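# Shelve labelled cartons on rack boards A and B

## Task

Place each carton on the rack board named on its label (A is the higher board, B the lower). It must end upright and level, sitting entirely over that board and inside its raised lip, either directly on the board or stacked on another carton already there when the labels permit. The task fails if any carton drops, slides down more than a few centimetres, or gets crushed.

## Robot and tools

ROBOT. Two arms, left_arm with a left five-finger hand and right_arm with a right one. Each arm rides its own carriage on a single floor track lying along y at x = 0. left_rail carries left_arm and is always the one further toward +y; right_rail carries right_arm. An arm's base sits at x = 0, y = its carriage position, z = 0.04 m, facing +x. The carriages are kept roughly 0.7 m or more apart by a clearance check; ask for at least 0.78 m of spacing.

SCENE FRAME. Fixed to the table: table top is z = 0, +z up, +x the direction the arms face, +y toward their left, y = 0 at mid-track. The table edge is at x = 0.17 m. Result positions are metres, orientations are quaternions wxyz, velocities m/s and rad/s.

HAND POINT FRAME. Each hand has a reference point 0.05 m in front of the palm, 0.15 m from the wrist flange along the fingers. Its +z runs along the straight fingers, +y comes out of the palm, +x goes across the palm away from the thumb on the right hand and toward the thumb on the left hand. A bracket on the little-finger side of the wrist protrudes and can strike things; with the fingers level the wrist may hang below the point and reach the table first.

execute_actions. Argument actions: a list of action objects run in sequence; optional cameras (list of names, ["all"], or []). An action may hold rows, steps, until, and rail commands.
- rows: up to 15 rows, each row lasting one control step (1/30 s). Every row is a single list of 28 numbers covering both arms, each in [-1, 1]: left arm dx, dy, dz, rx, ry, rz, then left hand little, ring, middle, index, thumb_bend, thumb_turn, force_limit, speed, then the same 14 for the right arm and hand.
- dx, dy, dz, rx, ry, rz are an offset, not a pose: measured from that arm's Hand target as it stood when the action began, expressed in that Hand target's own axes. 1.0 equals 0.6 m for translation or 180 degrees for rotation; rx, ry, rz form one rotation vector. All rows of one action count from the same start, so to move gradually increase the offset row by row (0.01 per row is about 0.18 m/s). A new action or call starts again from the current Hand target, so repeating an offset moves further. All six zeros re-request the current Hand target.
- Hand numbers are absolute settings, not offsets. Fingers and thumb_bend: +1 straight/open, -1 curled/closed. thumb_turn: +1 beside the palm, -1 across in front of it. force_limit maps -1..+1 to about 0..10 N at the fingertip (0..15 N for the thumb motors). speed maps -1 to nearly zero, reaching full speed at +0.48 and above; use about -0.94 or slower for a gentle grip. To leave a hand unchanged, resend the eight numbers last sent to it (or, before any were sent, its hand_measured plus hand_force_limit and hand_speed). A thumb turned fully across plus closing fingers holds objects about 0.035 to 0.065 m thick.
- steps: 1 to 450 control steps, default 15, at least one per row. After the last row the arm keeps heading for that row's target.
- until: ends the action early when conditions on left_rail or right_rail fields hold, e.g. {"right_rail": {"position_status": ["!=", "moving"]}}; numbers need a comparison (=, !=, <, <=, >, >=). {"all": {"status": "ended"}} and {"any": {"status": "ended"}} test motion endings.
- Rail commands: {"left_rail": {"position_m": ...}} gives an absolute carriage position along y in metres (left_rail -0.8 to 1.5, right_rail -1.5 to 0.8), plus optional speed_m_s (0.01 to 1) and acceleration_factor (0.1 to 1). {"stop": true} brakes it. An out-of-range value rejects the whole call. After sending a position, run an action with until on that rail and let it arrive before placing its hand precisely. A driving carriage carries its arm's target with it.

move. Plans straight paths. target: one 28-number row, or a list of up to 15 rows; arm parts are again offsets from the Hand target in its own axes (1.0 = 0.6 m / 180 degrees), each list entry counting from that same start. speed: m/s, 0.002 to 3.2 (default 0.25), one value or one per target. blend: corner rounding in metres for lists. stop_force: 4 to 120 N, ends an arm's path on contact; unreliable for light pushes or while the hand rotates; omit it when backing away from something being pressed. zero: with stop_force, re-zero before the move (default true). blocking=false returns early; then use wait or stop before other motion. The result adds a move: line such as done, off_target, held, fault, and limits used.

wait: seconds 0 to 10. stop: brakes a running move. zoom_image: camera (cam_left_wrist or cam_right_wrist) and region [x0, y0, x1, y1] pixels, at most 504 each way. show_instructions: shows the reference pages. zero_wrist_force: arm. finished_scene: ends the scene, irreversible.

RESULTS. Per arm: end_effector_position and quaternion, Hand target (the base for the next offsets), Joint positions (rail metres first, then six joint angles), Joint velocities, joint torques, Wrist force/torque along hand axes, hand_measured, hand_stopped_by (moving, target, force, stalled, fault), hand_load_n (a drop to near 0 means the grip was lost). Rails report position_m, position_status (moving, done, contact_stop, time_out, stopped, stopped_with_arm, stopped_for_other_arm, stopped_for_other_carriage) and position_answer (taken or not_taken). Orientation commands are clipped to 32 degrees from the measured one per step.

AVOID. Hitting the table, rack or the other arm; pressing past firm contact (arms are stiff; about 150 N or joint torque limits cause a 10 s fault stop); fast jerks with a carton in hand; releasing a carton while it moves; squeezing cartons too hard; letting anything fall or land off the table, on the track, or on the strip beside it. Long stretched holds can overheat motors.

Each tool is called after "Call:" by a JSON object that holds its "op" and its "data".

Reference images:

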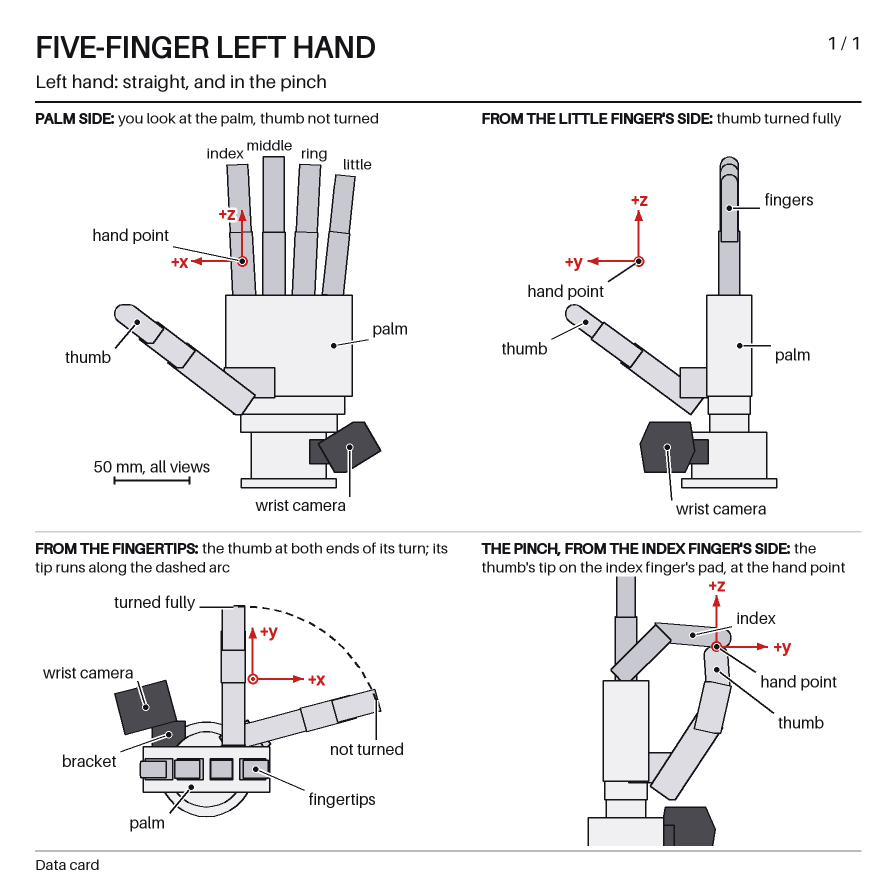

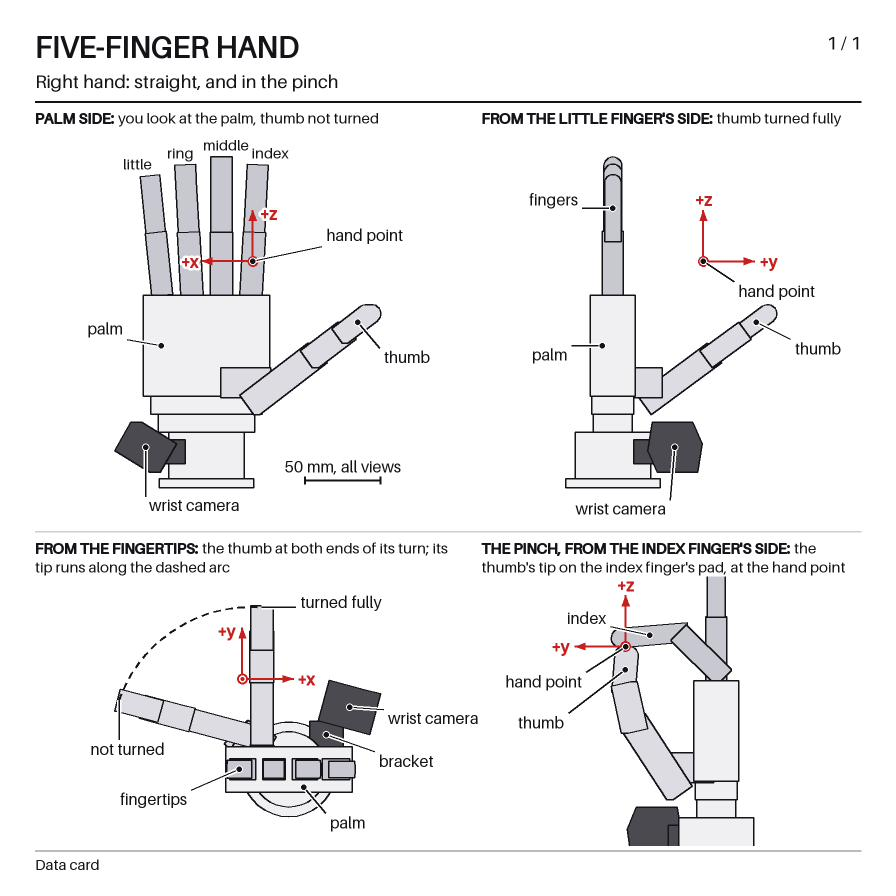

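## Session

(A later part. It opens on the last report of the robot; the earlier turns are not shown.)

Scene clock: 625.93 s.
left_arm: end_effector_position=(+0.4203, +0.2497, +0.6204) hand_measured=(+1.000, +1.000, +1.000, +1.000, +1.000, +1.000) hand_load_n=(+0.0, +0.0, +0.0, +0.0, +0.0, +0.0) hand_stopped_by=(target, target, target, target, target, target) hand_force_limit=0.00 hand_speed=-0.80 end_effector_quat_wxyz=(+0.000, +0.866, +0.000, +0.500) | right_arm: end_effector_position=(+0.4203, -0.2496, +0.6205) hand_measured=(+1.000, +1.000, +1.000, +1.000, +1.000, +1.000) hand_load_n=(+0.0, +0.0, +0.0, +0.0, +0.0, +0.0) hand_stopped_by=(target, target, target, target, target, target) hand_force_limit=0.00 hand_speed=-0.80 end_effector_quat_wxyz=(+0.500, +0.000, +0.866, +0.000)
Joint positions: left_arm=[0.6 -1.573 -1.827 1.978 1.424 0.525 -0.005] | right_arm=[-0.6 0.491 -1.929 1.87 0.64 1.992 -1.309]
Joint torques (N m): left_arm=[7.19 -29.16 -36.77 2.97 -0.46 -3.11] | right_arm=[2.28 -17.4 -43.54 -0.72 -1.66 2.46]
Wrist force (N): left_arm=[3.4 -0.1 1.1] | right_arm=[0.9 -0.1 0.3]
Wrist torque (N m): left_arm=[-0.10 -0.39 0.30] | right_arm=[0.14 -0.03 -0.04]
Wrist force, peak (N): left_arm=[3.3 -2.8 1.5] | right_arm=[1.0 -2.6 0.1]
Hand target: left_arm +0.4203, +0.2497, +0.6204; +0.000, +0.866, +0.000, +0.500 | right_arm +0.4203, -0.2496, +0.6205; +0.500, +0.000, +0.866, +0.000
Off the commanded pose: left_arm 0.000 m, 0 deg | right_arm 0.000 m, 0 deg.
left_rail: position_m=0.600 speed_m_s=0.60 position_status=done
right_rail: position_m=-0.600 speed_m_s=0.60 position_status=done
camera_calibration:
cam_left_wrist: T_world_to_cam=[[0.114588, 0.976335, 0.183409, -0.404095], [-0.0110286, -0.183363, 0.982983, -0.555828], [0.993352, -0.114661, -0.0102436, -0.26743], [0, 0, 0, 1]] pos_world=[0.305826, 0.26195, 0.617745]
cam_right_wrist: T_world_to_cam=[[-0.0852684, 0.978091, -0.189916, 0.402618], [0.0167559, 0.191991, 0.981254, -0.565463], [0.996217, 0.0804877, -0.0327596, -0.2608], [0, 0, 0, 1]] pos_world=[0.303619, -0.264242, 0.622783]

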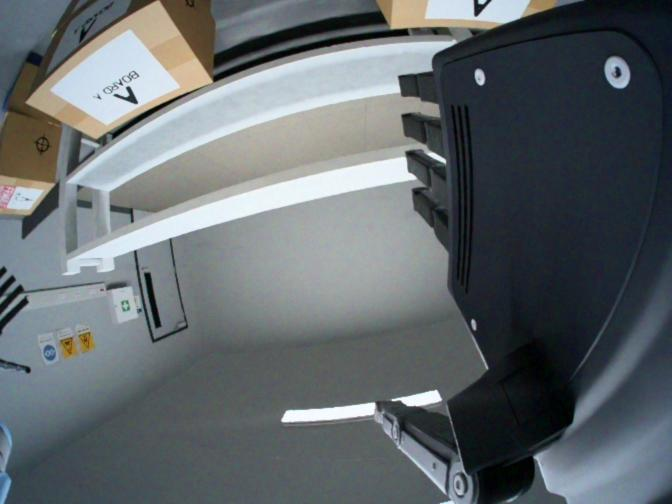

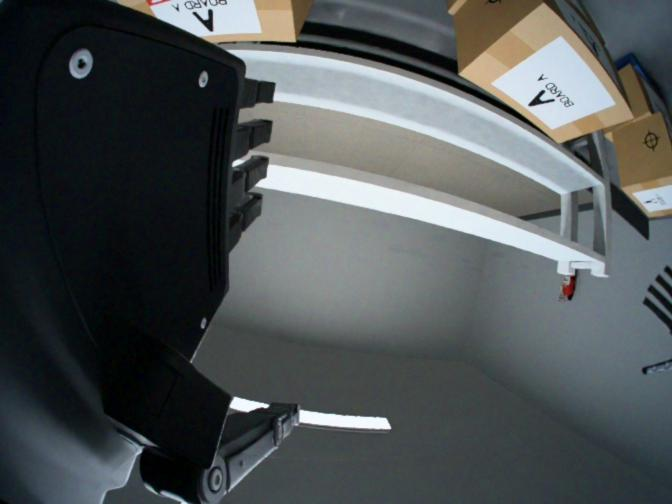

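Call:
{"op": "move", "data": {"target": [-0.3753,0.033,0.2167,0,0,0,1,1,1,1,1,1,0,-0.8,0.3753,0.067,0.2167,0,0,0,1,1,1,1,1,1,0,-0.8], "cameras": ["all"]}}

Scene clock: 636.03 s.
left_arm: end_effector_position=(+0.4201, +0.2300, +0.3605) hand_measured=(+1.000, +1.000, +1.000, +1.000, +1.000, +1.000) hand_load_n=(+0.0, +0.0, -0.5, +0.0, +0.0, +0.0) hand_stopped_by=(target, target, target, target, target, target) hand_force_limit=0.00 hand_speed=-0.80 end_effector_quat_wxyz=(+0.000, +0.866, +0.000, +0.500) | right_arm: end_effector_position=(+0.4200, -0.2096, +0.3605) hand_measured=(+1.000, +1.000, +1.000, +1.000, +1.000, +1.000) hand_load_n=(+0.0, +0.0, +0.0, +0.0, +0.0, +0.0) hand_stopped_by=(target, target, target, target, target, target) hand_force_limit=0.00 hand_speed=-0.80 end_effector_quat_wxyz=(+0.500, +0.000, +0.866, +0.000)
Joint positions: left_arm=[0.6 -1.573 -1.586 2.282 0.881 0.525 -0.007] | right_arm=[-0.6 0.602 -1.754 2.221 0.145 2.084 -1.239]
Joint torques (N m): left_arm=[20.75 -15.94 -19.71 0.46 -5.78 3.19] | right_arm=[13.74 -12.3 -29.54 -1.7 3.06 2.78]
Wrist force (N): left_arm=[3.4 -0.5 1.6] | right_arm=[0.5 -0.1 0.2]
Wrist torque (N m): left_arm=[-0.15 -0.42 0.11] | right_arm=[0.13 0.05 -0.11]
Wrist force, peak (N): left_arm=[4.5 -0.5 0.7] | right_arm=[2.2 0.2 0.8]
Hand target: left_arm +0.4201, +0.2300, +0.3604; +0.000, +0.866, +0.000, +0.500 | right_arm +0.4201, -0.2096, +0.3605; +0.500, +0.000, +0.866, +0.000
Off the commanded pose: left_arm 0.000 m, 0 deg | right_arm 0.000 m, 0 deg.
left_rail: position_m=0.600 speed_m_s=0.60 position_status=done
right_rail: position_m=-0.600 speed_m_s=0.60 position_status=done
move: done
camera_calibration:
cam_left_wrist: T_world_to_cam=[[0.114492, 0.976365, 0.183313, -0.337182], [-0.0109998, -0.18327, 0.983001, -0.303888], [0.993363, -0.114563, -0.0102431, -0.27207], [0, 0, 0, 1]] pos_world=[0.305527, 0.24235, 0.357745]
cam_right_wrist: T_world_to_cam=[[-0.0852669, 0.978109, -0.18982, 0.31397], [0.0167639, 0.191895, 0.981272, -0.318064], [0.996217, 0.0804879, -0.0327593, -0.272346], [0, 0, 0, 1]] pos_world=[0.303419, -0.224142, 0.362783]

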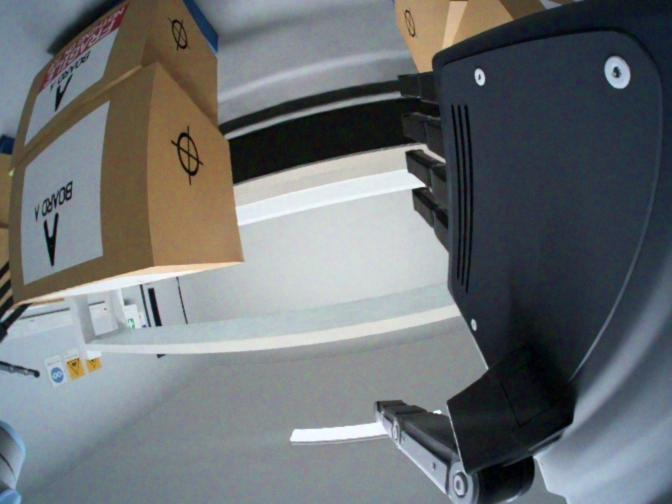

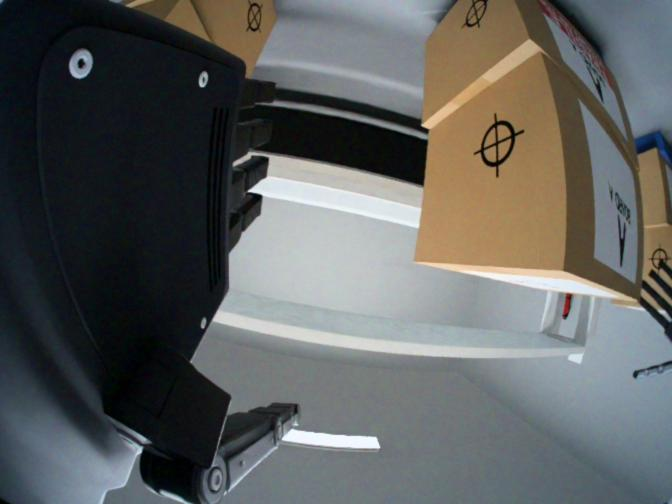

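Call:
{"op": "zoom_image", "data": {"camera": "cam_left_wrist", "region": [0, 0, 250, 310]}}

Call:
{"op": "zoom_image", "data": {"camera": "cam_left_wrist", "region": [60, 60, 450, 370]}}

Call:
{"op": "zoom_image", "data": {"camera": "cam_right_wrist", "region": [230, 0, 672, 370]}}

Scaled by 1.626 from the camera's 672x504 image, which has a finer 960x720 frame.

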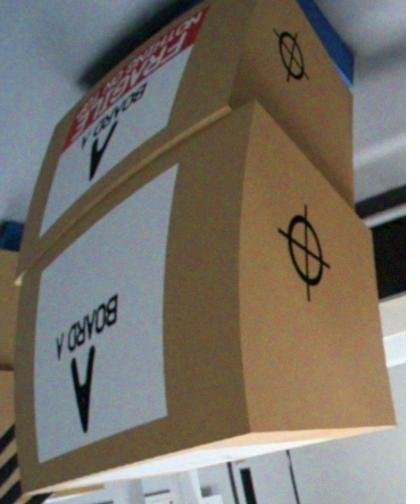

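Scaled by 1.292 from the camera's 672x504 image, which has a finer 960x720 frame.

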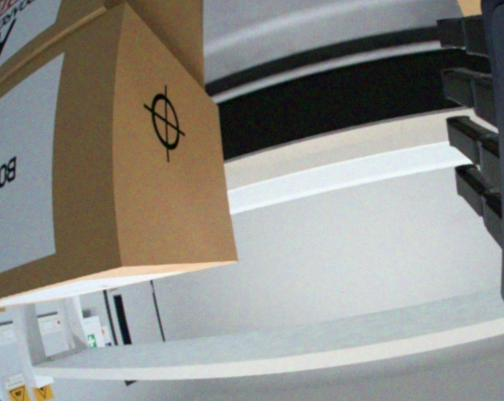

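Scaled by 1.140 from the camera's 672x504 image, which has a finer 960x720 frame.

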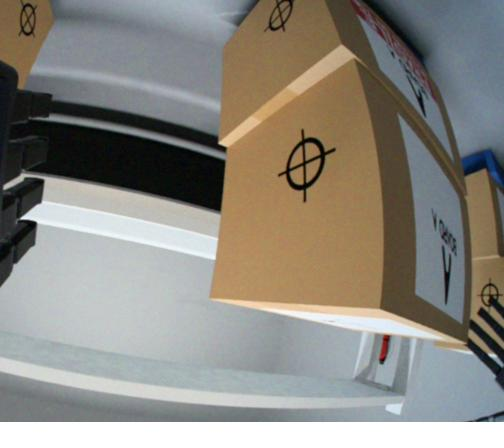

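Call:
{"op": "move", "data": {"target": [0.1165,0,-0.298,0,0,0,1,1,1,1,1,1,0,-0.8,-0.1165,0,-0.298,0,0,0,1,1,1,1,1,1,0,-0.8], "speed": 0.4}}

Call:
{"op": "execute_actions", "data": {"actions": [{"left_rail":{"position_m":0.88},"right_rail":{"position_m":-0.86},"steps":150,"until":{"all":{"status":"ended"}}}], "cameras": ["all"]}}

Scene clock: 658.53 s.
left_arm: end_effector_position=(+0.3004, +0.2298, +0.5105) hand_measured=(+1.000, +1.000, +1.000, +1.000, +1.000, +1.000) hand_load_n=(+0.0, +0.0, +0.0, +0.0, -0.5, -0.5) hand_stopped_by=(target, target, target, target, target, target) hand_force_limit=0.00 hand_speed=-0.80 end_effector_quat_wxyz=(+0.000, +0.866, +0.000, +0.500) | right_arm: end_effector_position=(+0.3003, -0.2094, +0.5105) hand_measured=(+1.000, +1.000, +1.000, +1.000, +1.000, +1.000) hand_load_n=(+0.0, +0.0, +0.0, +0.0, +0.0, +0.0) hand_stopped_by=(target, target, target, target, target, target) hand_force_limit=0.00 hand_speed=-0.80 end_effector_quat_wxyz=(+0.500, +0.000, +0.866, +0.000)
Joint positions: left_arm=[0.6 -1.986 -1.809 2.295 1.694 0.657 -0.722] | right_arm=[-0.6 0.863 -1.9 2.064 0.564 2.29 -1.041]
Joint torques (N m): left_arm=[-18.48 -25.06 -25.03 6.01 2.66 -3.19] | right_arm=[14.02 -0.95 -50.12 3.75 2.9 2.54]
Wrist force (N): left_arm=[2.5 0.0 1.7] | right_arm=[1.1 -0.5 -0.5]
Wrist torque (N m): left_arm=[-0.08 -0.27 0.26] | right_arm=[0.19 -0.12 0.01]
Wrist force, peak (N): left_arm=[4.5 -0.5 0.2] | right_arm=[1.6 0.2 1.8]
Hand target: left_arm +0.3004, +0.2299, +0.5105; +0.000, +0.866, +0.000, +0.500 | right_arm +0.3003, -0.2094, +0.5105; +0.500, +0.000, +0.866, +0.000
Off the commanded pose: left_arm 0.000 m, 0 deg | right_arm 0.000 m, 0 deg.
left_rail: position_m=0.600 speed_m_s=0.60 position_status=done
right_rail: position_m=-0.600 speed_m_s=0.60 position_status=done
move: done

Scene clock: 659.73 s.
left_arm: end_effector_position=(+0.3004, +0.5099, +0.5105) hand_measured=(+1.000, +1.000, +1.000, +1.000, +1.000, +1.000) hand_load_n=(+0.0, +0.0, +0.0, +0.0, +0.0, +0.0) hand_stopped_by=(target, target, target, target, target, target) hand_force_limit=0.00 hand_speed=-0.80 end_effector_quat_wxyz=(+0.000, +0.866, +0.000, +0.500) | right_arm: end_effector_position=(+0.3003, -0.4694, +0.5106) hand_measured=(+1.000, +1.000, +1.000, +1.000, +1.000, +1.000) hand_load_n=(+0.0, +0.0, +0.0, +0.0, +0.0, +0.0) hand_stopped_by=(target, target, target, target, target, target) hand_force_limit=0.00 hand_speed=-0.80 end_effector_quat_wxyz=(+0.500, +0.000, +0.866, +0.000)
Joint positions: left_arm=[0.88 -1.986 -1.809 2.296 1.694 0.657 -0.722] | right_arm=[-0.86 0.863 -1.9 2.064 0.564 2.29 -1.041]
Joint torques (N m): left_arm=[3.05 -2.84 -41.29 2.28 0.74 -3.12] | right_arm=[2.67 -9.19 -37.38 0.19 1.04 2.53]
Wrist force (N): left_arm=[2.5 0.2 1.4] | right_arm=[1.4 -0.4 -0.7]
Wrist torque (N m): left_arm=[-0.02 -0.28 0.25] | right_arm=[0.22 -0.16 0.03]
Wrist force, peak (N): left_arm=[2.9 2.4 1.4] | right_arm=[1.5 -2.8 -0.9]
Hand target: left_arm +0.3004, +0.5098, +0.5105; +0.000, +0.866, +0.000, +0.500 | right_arm +0.3003, -0.4694, +0.5105; +0.500, +0.000, +0.866, +0.000
Off the commanded pose: left_arm 0.000 m, 0 deg | right_arm 0.000 m, 0 deg.
left_rail: position_m=0.880 speed_m_s=0.60 position_status=done
right_rail: position_m=-0.860 speed_m_s=0.60 position_status=done
camera_calibration:
cam_left_wrist: T_world_to_cam=[[0.114588, 0.976335, 0.183409, -0.624212], [-0.0110286, -0.183363, 0.982983, -0.401312], [0.993352, -0.114661, -0.0102436, -0.11952], [0, 0, 0, 1]] pos_world=[0.185826, 0.52215, 0.507745]
cam_right_wrist: T_world_to_cam=[[-0.085248, 0.978111, -0.189821, 0.586358], [0.0166661, 0.191888, 0.981275, -0.413477], [0.99622, 0.0804882, -0.0326594, -0.127222], [0, 0, 0, 1]] pos_world=[0.183618, -0.483942, 0.512883]

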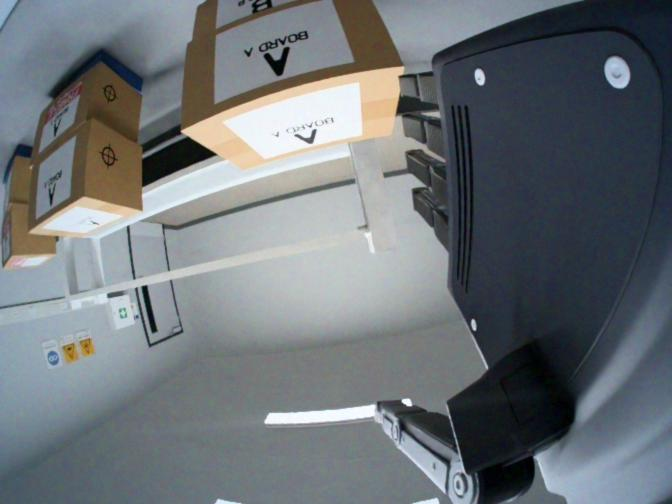

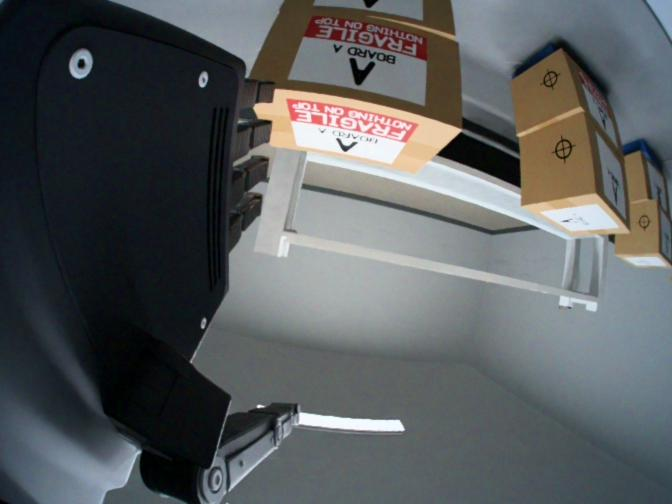

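Call:
{"op": "zoom_image", "data": {"camera": "cam_left_wrist", "region": [160, 0, 420, 180]}}

Call:
{"op": "zoom_image", "data": {"camera": "cam_right_wrist", "region": [240, 0, 480, 180]}}

Call:
{"op": "zoom_image", "data": {"camera": "cam_left_wrist", "region": [0, 40, 150, 280]}}

Call:
{"op": "zoom_image", "data": {"camera": "cam_right_wrist", "region": [500, 30, 672, 280]}}

Scaled by 1.938 from the camera's 672x504 image, which has a finer 960x720 frame.

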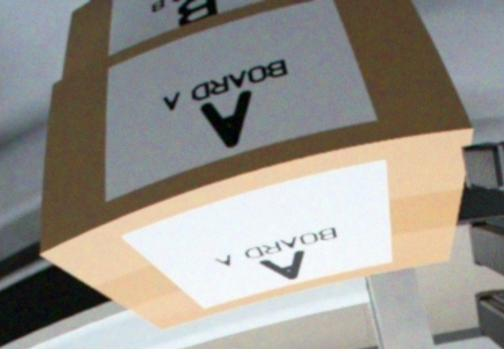

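Scaled by 2.100 from the camera's 672x504 image, which has a finer 960x720 frame.

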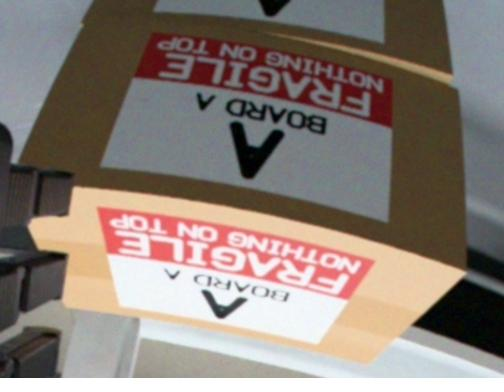

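Scaled by 2.100 from the camera's 672x504 image, which has a finer 960x720 frame.

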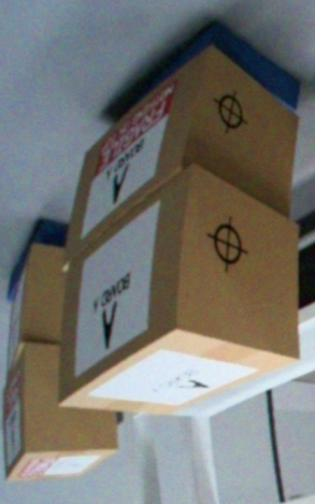

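Scaled by 2.016 from the camera's 672x504 image, which has a finer 960x720 frame.

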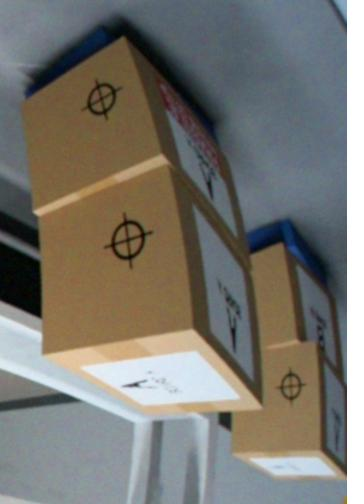

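Call:
{"op": "zoom_image", "data": {"camera": "cam_left_wrist", "region": [320, 130, 420, 270]}}

Call:
{"op": "zoom_image", "data": {"camera": "cam_right_wrist", "region": [240, 140, 340, 270]}}

Scaled by 3.600 from the camera's 672x504 image, which has a finer 960x720 frame.

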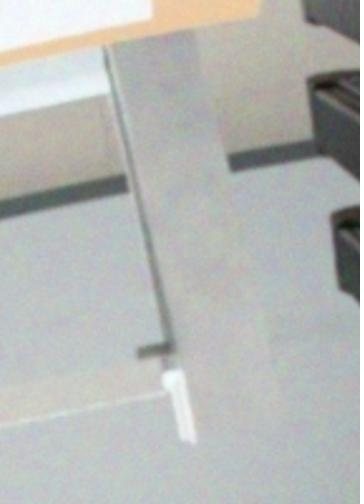

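Scaled by 3.877 from the camera's 672x504 image, which has a finer 960x720 frame.

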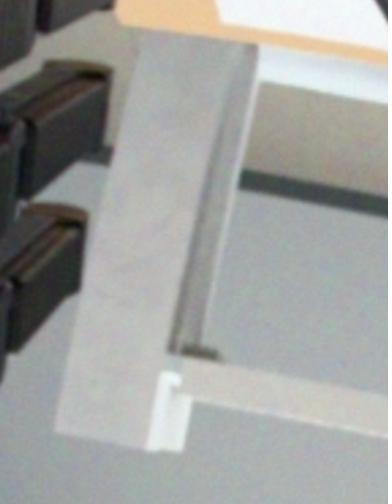

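Call:
{"op": "move", "data": {"target": [0.1708,-0.25,0.2959,0,-0.0833,0,1,1,1,1,1,0,0,0,0,0,0,0,0,0,1,1,1,1,1,0,0,0]}}

Call:
{"op": "execute_actions", "data": {"actions": [{"right_rail":{"position_m":0.05},"steps":150,"until":{"all":{"status":"ended"}}}]}}

Call:
{"op": "move", "data": {"target": [0,0,0,0,0,0,1,1,1,1,1,0,0,0,-0.1708,-0.1427,0.2959,0,0.0833,0,1,1,1,1,1,0,0,0], "cameras": ["all"]}}

Scene clock: 823.67 s.
left_arm: end_effector_position=(+0.5052, +0.6600, +0.5103) hand_measured=(+1.000, +1.000, +1.000, +1.000, +1.000, +0.000) hand_load_n=(+0.0, +0.0, +0.0, +0.0, +0.0, +0.0) hand_stopped_by=(target, target, target, target, target, target) hand_force_limit=0.00 hand_speed=0.00 end_effector_quat_wxyz=(+0.000, +0.924, +0.000, +0.382) | right_arm: end_effector_position=(+0.3003, -0.4694, +0.5105) hand_measured=(+1.000, +1.000, +1.000, +1.000, +1.000, +0.000) hand_load_n=(+0.0, +0.0, +0.0, +0.0, +0.5, +0.0) hand_stopped_by=(target, target, target, target, target, target) hand_force_limit=0.00 hand_speed=0.00 end_effector_quat_wxyz=(+0.500, +0.000, +0.866, +0.000)
Joint positions: left_arm=[0.88 -1.044 -1.856 1.992 0.971 0.913 0.687] | right_arm=[-0.86 0.863 -1.9 2.064 0.564 2.29 -1.041]
Joint torques (N m): left_arm=[18.88 -3.88 -47.2 -0.47 3.01 2.82] | right_arm=[-18.22 0.85 -33.37 -0.46 -1.01 2.72]
Wrist force (N): left_arm=[2.2 -0.2 0.7] | right_arm=[1.5 -0.4 -0.4]
Wrist torque (N m): left_arm=[-0.08 -0.23 0.05] | right_arm=[0.21 -0.18 0.03]
Wrist force, peak (N): left_arm=[3.7 -0.6 1.6] | right_arm=[1.6 -0.8 -0.9]
Hand target: left_arm +0.5052, +0.6600, +0.5103; +0.000, +0.924, +0.000, +0.382 | right_arm +0.3003, -0.4694, +0.5105; +0.500, +0.000, +0.866, +0.000
Off the commanded pose: left_arm 0.000 m, 0 deg | right_arm 0.000 m, 0 deg.
left_rail: position_m=0.880 speed_m_s=0.60 position_status=done
right_rail: position_m=-0.860 speed_m_s=0.60 position_status=done
move: done

Scene clock: 825.83 s.
left_arm: end_effector_position=(+0.5052, +0.6600, +0.5103) hand_measured=(+1.000, +1.000, +1.000, +1.000, +1.000, +0.000) hand_load_n=(+0.0, +0.0, +0.0, +0.0, +0.0, +0.0) hand_stopped_by=(target, target, target, target, target, target) hand_force_limit=0.00 hand_speed=0.00 end_effector_quat_wxyz=(+0.000, +0.924, +0.000, +0.382) | right_arm: end_effector_position=(+0.3003, +0.4045, +0.5105) hand_measured=(+1.000, +1.000, +1.000, +1.000, +1.000, +0.000) hand_load_n=(+0.0, +0.0, +0.0, +0.0, -0.5, +0.0) hand_stopped_by=(target, target, target, target, target, target) hand_force_limit=0.00 hand_speed=0.00 end_effector_quat_wxyz=(+0.500, +0.000, +0.866, +0.000)
Joint positions: left_arm=[0.88 -1.044 -1.856 1.992 0.971 0.913 0.687] | right_arm=[0.014 0.863 -1.9 2.064 0.564 2.29 -1.041]
Joint torques (N m): left_arm=[20.13 -3.63 -46.64 -0.39 2.69 3.24] | right_arm=[-6.54 -24.55 -48.36 0.06 0.41 2.4]
Wrist force (N): left_arm=[2.1 -0.2 0.9] | right_arm=[1.4 -0.6 -0.6]
Wrist torque (N m): left_arm=[-0.10 -0.21 0.06] | right_arm=[0.20 -0.16 0.02]
Wrist force, peak (N): left_arm=[2.6 0.0 1.1] | right_arm=[1.6 -3.1 -0.9]
Hand target: left_arm +0.5052, +0.6600, +0.5103; +0.000, +0.924, +0.000, +0.382 | right_arm +0.3003, +0.4045, +0.5105; +0.500, +0.000, +0.866, +0.000
Off the commanded pose: left_arm 0.000 m, 0 deg | right_arm 0.000 m, 0 deg.
left_rail: position_m=0.880 speed_m_s=0.60 position_status=done
right_rail: position_m=0.014 speed_m_s=0.60 position_status=stopped_for_other_arm position_answer=taken

Scene clock: 827.37 s.
left_arm: end_effector_position=(+0.5052, +0.6600, +0.5103) hand_measured=(+1.000, +1.000, +1.000, +1.000, +1.000, +0.000) hand_load_n=(+0.0, +0.0, +0.0, +0.0, +0.0, +0.0) hand_stopped_by=(target, target, target, target, target, target) hand_force_limit=0.00 hand_speed=0.00 end_effector_quat_wxyz=(+0.000, +0.924, +0.000, +0.382) | right_arm: end_effector_position=(+0.5051, +0.3187, +0.5103) hand_measured=(+1.000, +1.000, +1.000, +1.000, +1.000, +0.000) hand_load_n=(+0.0, +0.0, +0.0, +0.0, +0.0, +0.0) hand_stopped_by=(target, target, target, target, target, target) hand_force_limit=0.00 hand_speed=0.00 end_effector_quat_wxyz=(+0.382, +0.000, +0.924, +0.000)
Joint positions: left_arm=[0.88 -1.044 -1.856 1.992 0.971 0.913 0.687] | right_arm=[0.014 0.222 -1.804 1.902 0.701 1.728 -1.412]
Joint torques (N m): left_arm=[19.32 -4.25 -46.97 -0.41 2.65 3.2] | right_arm=[-18.05 -7.97 -50.35 4.22 -3.59 -1.59]
Wrist force (N): left_arm=[2.2 -0.1 1.2] | right_arm=[1.1 0.0 0.4]
Wrist torque (N m): left_arm=[-0.11 -0.20 0.05] | right_arm=[0.23 -0.09 0.16]
Wrist force, peak (N): left_arm=[2.5 -0.2 1.0] | right_arm=[2.1 0.0 -1.5]
Hand target: left_arm +0.5052, +0.6600, +0.5103; +0.000, +0.924, +0.000, +0.382 | right_arm +0.5052, +0.3187, +0.5103; +0.382, +0.000, +0.924, +0.000
Off the commanded pose: left_arm 0.000 m, 0 deg | right_arm 0.000 m, 0 deg.
left_rail: position_m=0.880 speed_m_s=0.60 position_status=done
right_rail: position_m=0.014 speed_m_s=0.60 position_status=stopped_for_other_arm position_answer=taken
move: done
camera_calibration:
cam_left_wrist: T_world_to_cam=[[0.157873, 0.976413, 0.147286, -0.797709], [0.243727, -0.183073, 0.952408, -0.484636], [0.956908, -0.114462, -0.266881, -0.156561], [0, 0, 0, 1]] pos_world=[0.39387, 0.67225, 0.53728]
cam_right_wrist: T_world_to_cam=[[-0.131209, 0.978163, -0.161191, -0.158461], [0.269955, 0.191706, 0.943596, -0.676546], [0.953891, 0.0802937, -0.289213, -0.242358], [0, 0, 0, 1]] pos_world=[0.393028, 0.304158, 0.542751]

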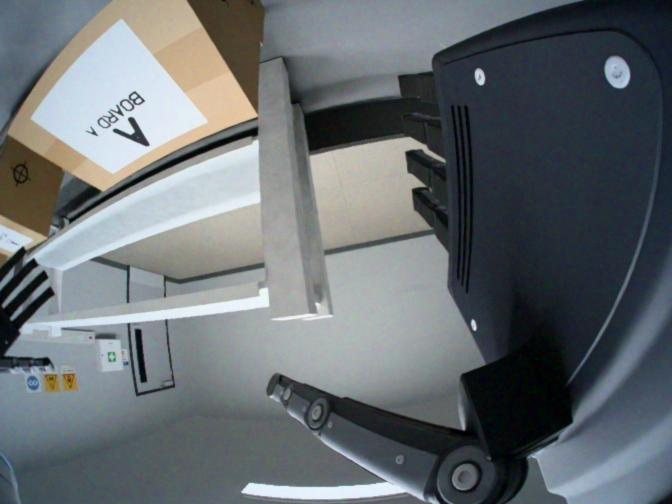

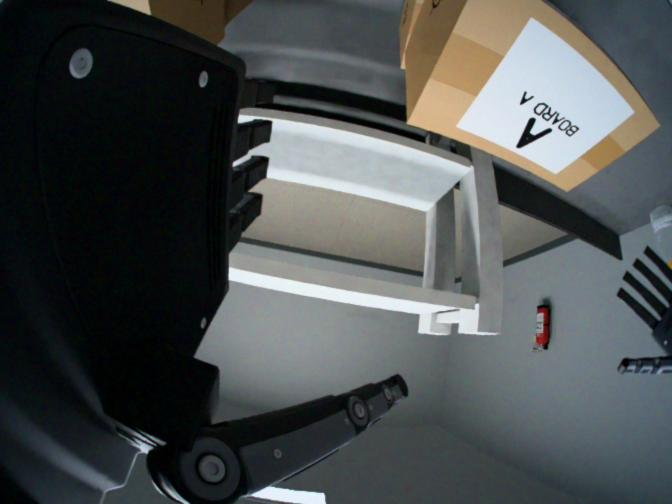

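Call:
{"op": "zoom_image", "data": {"camera": "cam_left_wrist", "region": [0, 0, 280, 210]}}

Call:
{"op": "zoom_image", "data": {"camera": "cam_right_wrist", "region": [392, 0, 672, 210]}}

Scaled by 1.800 from the camera's 672x504 image, which has a finer 960x720 frame.

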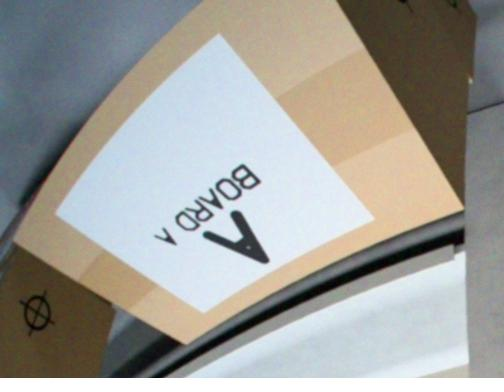

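Scaled by 1.800 from the camera's 672x504 image, which has a finer 960x720 frame.

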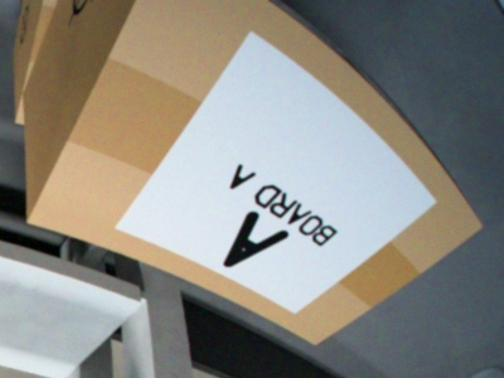

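Call:
{"op": "move", "data": {"target": [[-0.218,0,0.218,0,0,0,1,1,1,1,1,0,0,0,0.218,0,0.218,0,0,0,1,1,1,1,1,0,0,0],[-0.218,0.133,0.218,0,0,0,1,1,1,1,1,0,0,0,0.218,0.125,0.218,0,0,0,1,1,1,1,1,0,0,0]], "blend": [0.03,0], "cameras": ["all"]}}

Scene clock: 851.47 s.
left_arm: end_effector_position=(+0.5051, +0.5803, +0.3253) hand_measured=(+1.000, +1.000, +1.000, +1.000, +1.000, +0.000) hand_load_n=(+0.0, +0.0, +0.0, +0.0, -0.5, +0.0) hand_stopped_by=(target, target, target, target, target, target) hand_force_limit=0.00 hand_speed=0.00 end_effector_quat_wxyz=(+0.000, +0.924, +0.000, +0.382) | right_arm: end_effector_position=(+0.5051, +0.3935, +0.3253) hand_measured=(+1.000, +1.000, +1.000, +1.000, +1.000, +0.000) hand_load_n=(+0.0, +0.0, +0.0, +0.0, +0.0, +0.0) hand_stopped_by=(target, target, target, target, target, target) hand_force_limit=0.00 hand_speed=0.00 end_effector_quat_wxyz=(+0.382, +0.000, +0.924, +0.000)
Joint positions: left_arm=[0.88 -1.16 -1.637 2.18 0.65 0.866 0.551] | right_arm=[0.014 0.414 -1.608 2.079 0.359 1.86 -1.269]
Joint torques (N m): left_arm=[-17.85 -15.68 -40.97 4.94 -5.36 -3.07] | right_arm=[17.89 -25.41 -46.25 4.28 2.81 3.4]
Wrist force (N): left_arm=[1.4 -0.8 -2.1] | right_arm=[0.5 -0.2 -0.7]
Wrist torque (N m): left_arm=[-0.09 -0.42 0.36] | right_arm=[0.19 0.07 -0.04]
Wrist force, peak (N): left_arm=[3.1 0.6 1.3] | right_arm=[1.7 -1.1 0.2]
Hand target: left_arm +0.5051, +0.5802, +0.3253; +0.000, +0.924, +0.000, +0.382 | right_arm +0.5051, +0.3936, +0.3253; +0.382, +0.000, +0.924, +0.000
Off the commanded pose: left_arm 0.000 m, 0 deg | right_arm 0.000 m, 0 deg.
left_rail: position_m=0.880 speed_m_s=0.60 position_status=done
right_rail: position_m=0.014 speed_m_s=0.60 position_status=stopped_for_other_arm position_answer=taken
move: done
camera_calibration:
cam_left_wrist: T_world_to_cam=[[0.157873, 0.976413, 0.147286, -0.692625], [0.243727, -0.183073, 0.952408, -0.323007], [0.956908, -0.114462, -0.266881, -0.214961], [0, 0, 0, 1]] pos_world=[0.39377, 0.59255, 0.35228]
cam_right_wrist: T_world_to_cam=[[-0.131311, 0.978158, -0.161134, -0.261426], [0.27003, 0.191687, 0.943578, -0.516337], [0.953856, 0.080391, -0.289303, -0.301859], [0, 0, 0, 1]] pos_world=[0.393028, 0.378958, 0.357751]

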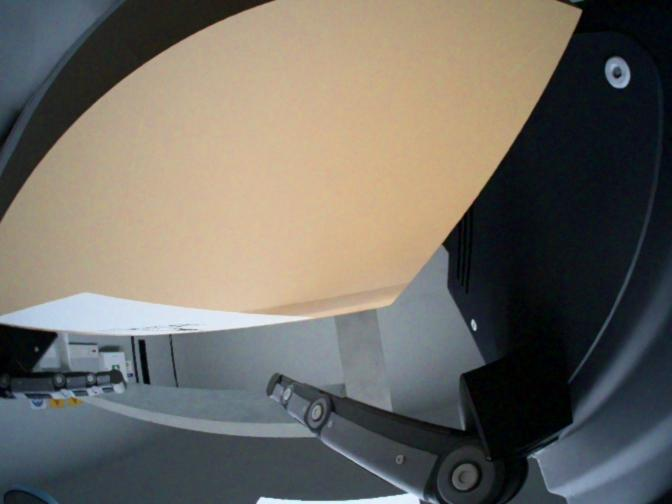

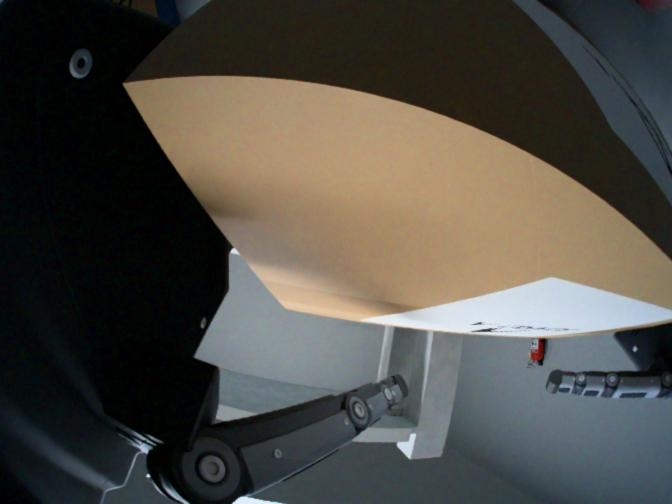

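Call:
{"op": "move", "data": {"target": [0,0.067,0,0,0,0,1,1,1,1,1,0,0,0,0,0.067,0,0,0,0,1,1,1,1,1,0,0,0], "speed": 0.02, "stop_force": 15, "cameras": ["all"]}}

Scene clock: 866.97 s.
left_arm: end_effector_position=(+0.5051, +0.5622, +0.3253) hand_measured=(+1.000, +1.000, +1.000, +1.000, +1.000, +0.000) hand_load_n=(+0.0, +0.0, +0.0, +0.0, +0.0, -0.5) hand_stopped_by=(target, target, target, target, target, target) hand_force_limit=0.00 hand_speed=0.00 end_effector_quat_wxyz=(+0.000, +0.924, +0.000, +0.382) | right_arm: end_effector_position=(+0.5051, +0.4116, +0.3253) hand_measured=(+1.000, +1.000, +1.000, +1.000, +1.000, +0.000) hand_load_n=(+0.0, +0.0, -0.5, +0.0, +0.0, +0.0) hand_stopped_by=(target, target, target, target, target, target) hand_force_limit=0.00 hand_speed=0.00 end_effector_quat_wxyz=(+0.382, +0.000, +0.924, +0.000)
Joint positions: left_arm=[0.88 -1.18 -1.612 2.16 0.661 0.858 0.526] | right_arm=[0.014 0.454 -1.581 2.055 0.366 1.887 -1.238]
Joint torques (N m): left_arm=[12.14 -39.25 -29.12 0.93 1.8 3.67] | right_arm=[-17.83 -48.04 -31.32 -0.15 -2.76 -2.39]
Wrist force (N): left_arm=[7.3 -13.7 1.6] | right_arm=[3.6 -6.6 -0.8]
Wrist torque (N m): left_arm=[-0.50 -0.53 0.41] | right_arm=[-0.28 -0.21 -0.17]
Wrist force, peak (N): left_arm=[12.8 -39.6 3.2] | right_arm=[1.1 -41.8 -13.3]
Hand target: left_arm +0.5051, +0.5622, +0.3253; +0.000, +0.924, +0.000, +0.382 (not the last commanded pose) | right_arm +0.5051, +0.4116, +0.3253; +0.382, +0.000, +0.924, +0.000 (not the last commanded pose)
Off the commanded pose: left_arm 0.022 m, 0 deg | right_arm 0.022 m, 0 deg.
left_rail: position_m=0.880 speed_m_s=0.60 position_status=done
right_rail: position_m=0.014 speed_m_s=0.60 position_status=stopped_for_other_arm position_answer=taken
move: contact (left_arm, right_arm)
camera_calibration:
cam_left_wrist: T_world_to_cam=[[0.157896, 0.976395, 0.147379, -0.674984], [0.243712, -0.183168, 0.952394, -0.326255], [0.956908, -0.114461, -0.266881, -0.217032], [0, 0, 0, 1]] pos_world=[0.39377, 0.57445, 0.35228]
cam_right_wrist: T_world_to_cam=[[-0.131404, 0.97815, -0.161105, -0.279101], [0.270012, 0.191685, 0.943584, -0.5198], [0.953848, 0.0804903, -0.2893, -0.303351], [0, 0, 0, 1]] pos_world=[0.393028, 0.397058, 0.357751]

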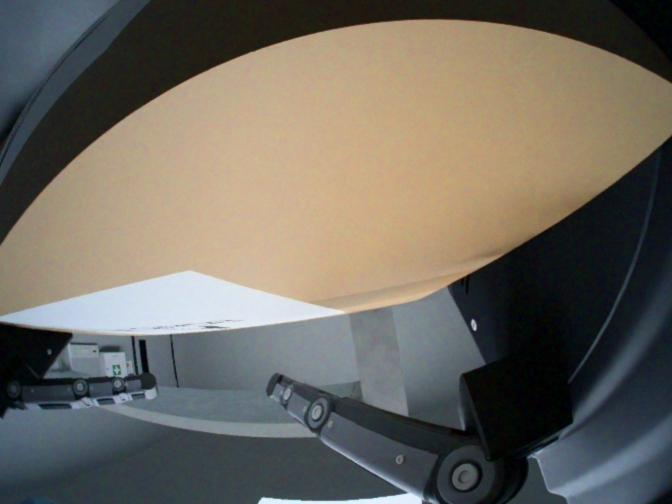

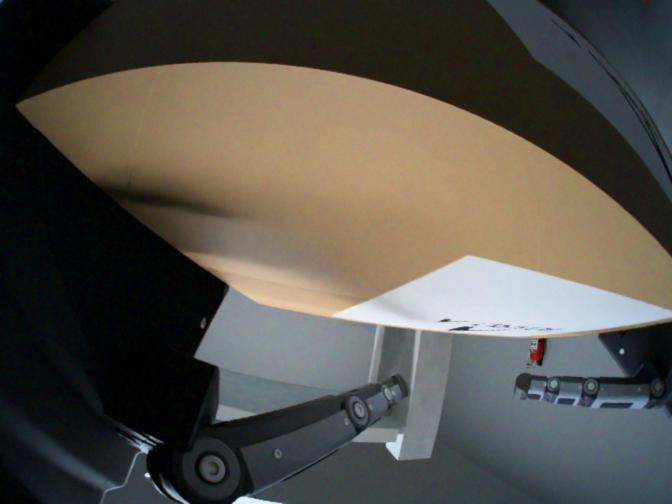

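Call:
{"op": "move", "data": {"target": [0,0.0025,0,0,0,0,1,1,1,1,1,0,0,0,0,0.0025,0,0,0,0,1,1,1,1,1,0,0,0], "speed": 0.01}}

Scene clock: 870.97 s.
left_arm: end_effector_position=(+0.5052, +0.5611, +0.3253) hand_measured=(+1.000, +1.000, +1.000, +1.000, +1.000, +0.000) hand_load_n=(+0.0, +0.5, +0.0, +0.0, +0.0, +0.0) hand_stopped_by=(target, target, target, target, target, target) hand_force_limit=0.00 hand_speed=0.00 end_effector_quat_wxyz=(-0.001, +0.924, +0.000, +0.382) | right_arm: end_effector_position=(+0.5051, +0.4126, +0.3252) hand_measured=(+1.000, +1.000, +1.000, +1.000, +1.000, +0.000) hand_load_n=(+0.0, +0.0, +0.0, +0.0, +0.0, +0.0) hand_stopped_by=(target, target, target, target, target, target) hand_force_limit=0.00 hand_speed=0.00 end_effector_quat_wxyz=(+0.382, +0.000, +0.924, -0.001)
Joint positions: left_arm=[0.88 -1.182 -1.61 2.158 0.662 0.858 0.524] | right_arm=[0.014 0.457 -1.579 2.053 0.367 1.889 -1.235]
Joint torques (N m): left_arm=[-71.46 -2.52 -75.95 -11.5 12.06 -1.45] | right_arm=[49.12 -5.08 -67.96 -10.51 -15.05 6.21]
Wrist force (N): left_arm=[23.3 -96.0 2.7] | right_arm=[1.0 -98.1 -25.6]
Wrist torque (N m): left_arm=[-3.47 -1.12 2.98] | right_arm=[-5.22 1.30 -5.76]
Wrist force, peak (N): left_arm=[23.3 -96.0 2.7] | right_arm=[1.0 -98.1 -25.6]
Hand target: left_arm +0.5051, +0.5607, +0.3253; +0.000, +0.924, +0.000, +0.382 | right_arm +0.5051, +0.4129, +0.3253; +0.382, +0.000, +0.924, +0.000
Off the commanded pose: left_arm 0.000 m, 0 deg | right_arm 0.000 m, 0 deg.
left_rail: position_m=0.880 speed_m_s=0.60 position_status=done
right_rail: position_m=0.014 speed_m_s=0.60 position_status=stopped_for_other_arm position_answer=taken
move: done

Call:
{"op": "move", "data": {"target": [0,-0.0011,0,0,0,0,1,1,1,1,1,0,0,0,0,-0.0011,0,0,0,0,1,1,1,1,1,0,0,0], "speed": 0.01}}

Scene clock: 881.50 s.
left_arm: end_effector_position=(+0.5051, +0.5607, +0.3253) hand_measured=(+1.000, +1.000, +1.000, +1.000, +1.000, +0.000) hand_load_n=(+0.0, +0.0, +0.0, +0.5, +0.0, +0.0) hand_stopped_by=(target, target, target, target, target, target) hand_force_limit=0.00 hand_speed=0.00 end_effector_quat_wxyz=(+0.000, +0.924, +0.000, +0.382) | right_arm: end_effector_position=(+0.5044, +0.4099, +0.3245) hand_measured=(+1.000, +1.000, +1.000, +1.000, +1.000, +0.000) hand_load_n=(+0.0, +0.0, +0.0, +0.0, +0.0, +0.0) hand_stopped_by=(target, target, target, target, target, target) hand_force_limit=0.00 hand_speed=0.00 end_effector_quat_wxyz=(+0.381, +0.001, +0.925, -0.005)
Joint positions: left_arm=[0.88 -1.182 -1.61 2.158 0.662 0.858 0.524] | right_arm=[0.014 0.457 -1.579 2.054 0.373 1.897 -1.235]
Joint torques (N m): left_arm=[9.71 -38.66 -30.96 -2.5 5.3 3.42] | right_arm=[1.1 -36.76 -36.91 1.27 -0.54 -0.03]
Wrist force (N): left_arm=[7.7 -15.0 3.1] | right_arm=[6.6 -8.1 -0.8]
Wrist torque (N m): left_arm=[-0.62 -0.55 0.66] | right_arm=[-0.23 -0.83 -0.23]
Wrist force, peak (N): left_arm=[26.9 -118.7 3.7] | right_arm=[1.4 -117.2 -30.4]
Hand target: left_arm +0.5051, +0.5607, +0.3253; +0.000, +0.924, +0.000, +0.382 (not the last commanded pose) | right_arm +0.5044, +0.4099, +0.3245; +0.381, +0.001, +0.925, -0.005 (not the last commanded pose)
Off the commanded pose: left_arm 0.001 m, 0 deg.
FORCE FAULT: contact force on the right arm reached its limit, and that arm stopped for 10 seconds. The contact can be on any part of that arm, not only on its tool. That arm ran no command of this call. That arm's target is now where it stood when the stop ended, not its last command. That arm accepts commands again.
left_rail: position_m=0.880 speed_m_s=0.60 position_status=done
right_rail: position_m=0.014 speed_m_s=0.60 position_status=stopped_for_other_arm position_answer=taken
move: fault (right_arm)

Call:
{"op": "move", "data": {"target": [0,-0.0067,0,0,0,0,1,1,1,1,1,0,0,0,-0.0018,-0.0055,-0.0001,-0.0032,-0.0013,0.0006,1,1,1,1,1,0,0,0], "speed": 0.02}}

Call:
{"op": "zero_wrist_force", "data": {"arm": "left_arm"}}

Call:
{"op": "zero_wrist_force", "data": {"arm": "right_arm"}}

Call:
{"op": "move", "data": {"target": [0,0.02,0,0,0,0,1,1,1,1,1,0,0,0,0,0.02,0,0,0,0,1,1,1,1,1,0,0,0], "speed": 0.004, "stop_force": 30}}

Scene clock: 895.33 s.
left_arm: end_effector_position=(+0.5051, +0.5647, +0.3253) hand_measured=(+1.000, +1.000, +1.000, +1.000, +1.000, +0.000) hand_load_n=(+0.0, +0.0, +0.0, +0.0, +0.0, +0.0) hand_stopped_by=(target, target, target, target, target, target) hand_force_limit=0.00 hand_speed=0.00 end_effector_quat_wxyz=(+0.000, +0.924, +0.000, +0.382) | right_arm: end_effector_position=(+0.5051, +0.4066, +0.3253) hand_measured=(+1.000, +1.000, +1.000, +1.000, +1.000, +0.000) hand_load_n=(+0.0, +0.0, +0.0, +0.0, +0.0, +0.0) hand_stopped_by=(target, target, target, target, target, target) hand_force_limit=0.00 hand_speed=0.00 end_effector_quat_wxyz=(+0.383, +0.000, +0.924, -0.001)
Joint positions: left_arm=[0.88 -1.177 -1.615 2.163 0.659 0.859 0.529] | right_arm=[0.014 0.444 -1.589 2.062 0.363 1.881 -1.246]
Joint torques (N m): left_arm=[19.57 -41.83 -24.31 -0.08 2.48 3.13] | right_arm=[-18.79 -48.53 -30.22 -0.61 -3.81 -2.44]
Wrist force (N): left_arm=[5.8 -0.8 0.2] | right_arm=[7.2 2.7 0.3]
Wrist torque (N m): left_arm=[-0.16 -0.80 0.31] | right_arm=[0.56 -0.95 0.59]
Wrist force, peak (N): left_arm=[7.4 -15.3 3.1] | right_arm=[6.7 -8.4 -1.2]
Hand target: left_arm +0.5051, +0.5647, +0.3253; +0.000, +0.924, +0.000, +0.382 | right_arm +0.5051, +0.4066, +0.3253; +0.383, +0.000, +0.924, +0.000
Off the commanded pose: left_arm 0.000 m, 0 deg | right_arm 0.000 m, 0 deg.
left_rail: position_m=0.880 speed_m_s=0.60 position_status=done
right_rail: position_m=0.014 speed_m_s=0.60 position_status=stopped_for_other_arm position_answer=taken
move: done

Wrist force sensor zeroed.

Wrist force sensor zeroed.

Scene clock: 897.10 s.
left_arm: end_effector_position=(+0.5052, +0.5605, +0.3253) hand_measured=(+1.000, +1.000, +1.000, +1.000, +1.000, +0.000) hand_load_n=(+0.0, +0.0, +0.0, +0.0, +0.0, +0.0) hand_stopped_by=(target, target, target, target, target, target) hand_force_limit=0.00 hand_speed=0.00 end_effector_quat_wxyz=(-0.001, +0.924, +0.000, +0.382) | right_arm: end_effector_position=(+0.5051, +0.4108, +0.3253) hand_measured=(+1.000, +1.000, +1.000, +1.000, +1.000, +0.000) hand_load_n=(+0.5, +0.0, +0.5, +0.0, +0.0, +0.0) hand_stopped_by=(target, target, target, target, target, target) hand_force_limit=0.00 hand_speed=0.00 end_effector_quat_wxyz=(+0.383, +0.000, +0.924, -0.001)
Joint positions: left_arm=[0.88 -1.182 -1.609 2.158 0.662 0.857 0.524] | right_arm=[0.014 0.453 -1.582 2.056 0.365 1.887 -1.239]
Joint torques (N m): left_arm=[-9.08 -38.17 -38.39 -6.02 6.55 3.46] | right_arm=[-3.77 -39.58 -36.28 -5.08 -7.83 -0.56]
Wrist force (N, zeroed by zero_wrist_force): left_arm=[5.4 -34.7 3.5] | right_arm=[-0.8 -35.2 -12.1]
Wrist torque (N m, zeroed by zero_wrist_force): left_arm=[-1.27 -0.14 0.94] | right_arm=[-1.89 0.72 -2.25]
Wrist force, peak (N, zeroed by zero_wrist_force): left_arm=[8.1 -38.4 -0.1] | right_arm=[-1.9 -37.8 -10.8]
Hand target: left_arm +0.5052, +0.5606, +0.3253; -0.001, +0.924, +0.000, +0.382 (not the last commanded pose) | right_arm +0.5051, +0.4107, +0.3253; +0.383, +0.000, +0.924, -0.001 (not the last commanded pose)
Off the commanded pose: left_arm 0.008 m, 0 deg | right_arm 0.008 m, 0 deg.
left_rail: position_m=0.880 speed_m_s=0.60 position_status=done
right_rail: position_m=0.014 speed_m_s=0.60 position_status=stopped_for_other_arm position_answer=taken
move: contact (left_arm, right_arm)

Call:
{"op": "move", "data": {"target": [0.0059,0,-0.0059,0,0,0,1,1,1,1,1,0,0,0,-0.0059,0,-0.0059,0,0,0,1,1,1,1,1,0,0,0], "speed": 0.02}}

Scene clock: 915.73 s.
left_arm: end_effector_position=(+0.5051, +0.5606, +0.3302) hand_measured=(+1.000, +1.000, +1.000, +1.000, +1.000, +0.000) hand_load_n=(+0.0, +0.0, +0.0, +0.0, +0.0, +0.0) hand_stopped_by=(target, target, target, target, target, target) hand_force_limit=0.00 hand_speed=0.00 end_effector_quat_wxyz=(-0.001, +0.924, +0.000, +0.382) | right_arm: end_effector_position=(+0.5051, +0.4109, +0.3302) hand_measured=(+1.000, +1.000, +1.000, +1.000, +1.000, +0.000) hand_load_n=(+0.0, +0.0, +0.0, +0.0, +0.0, +0.0) hand_stopped_by=(target, target, target, target, target, target) hand_force_limit=0.00 hand_speed=0.00 end_effector_quat_wxyz=(+0.383, +0.000, +0.924, -0.001)
Joint positions: left_arm=[0.88 -1.182 -1.614 2.153 0.672 0.858 0.524] | right_arm=[0.014 0.453 -1.587 2.051 0.375 1.887 -1.239]
Joint torques (N m): left_arm=[4.92 -42.46 -57.11 1.15 -0.35 2.12] | right_arm=[0.04 -49.69 -57.53 0.3 -3.57 -0.94]
Wrist force (N, zeroed by zero_wrist_force): left_arm=[-5.5 -29.5 6.4] | right_arm=[6.2 -28.8 4.7]
Wrist torque (N m, zeroed by zero_wrist_force): left_arm=[-1.81 0.49 0.83] | right_arm=[-1.62 -0.41 -0.88]
Wrist force, peak (N, zeroed by zero_wrist_force): left_arm=[5.5 -34.3 3.1] | right_arm=[-2.4 -39.0 -13.8]
Hand target: left_arm +0.5052, +0.5606, +0.3303; -0.001, +0.924, +0.000, +0.382 | right_arm +0.5051, +0.4109, +0.3303; +0.383, +0.000, +0.924, -0.001
Off the commanded pose: left_arm 0.000 m, 0 deg | right_arm 0.000 m, 0 deg.
left_rail: position_m=0.880 speed_m_s=0.60 position_status=done
right_rail: position_m=0.014 speed_m_s=0.60 position_status=stopped_for_other_arm position_answer=taken
move: done


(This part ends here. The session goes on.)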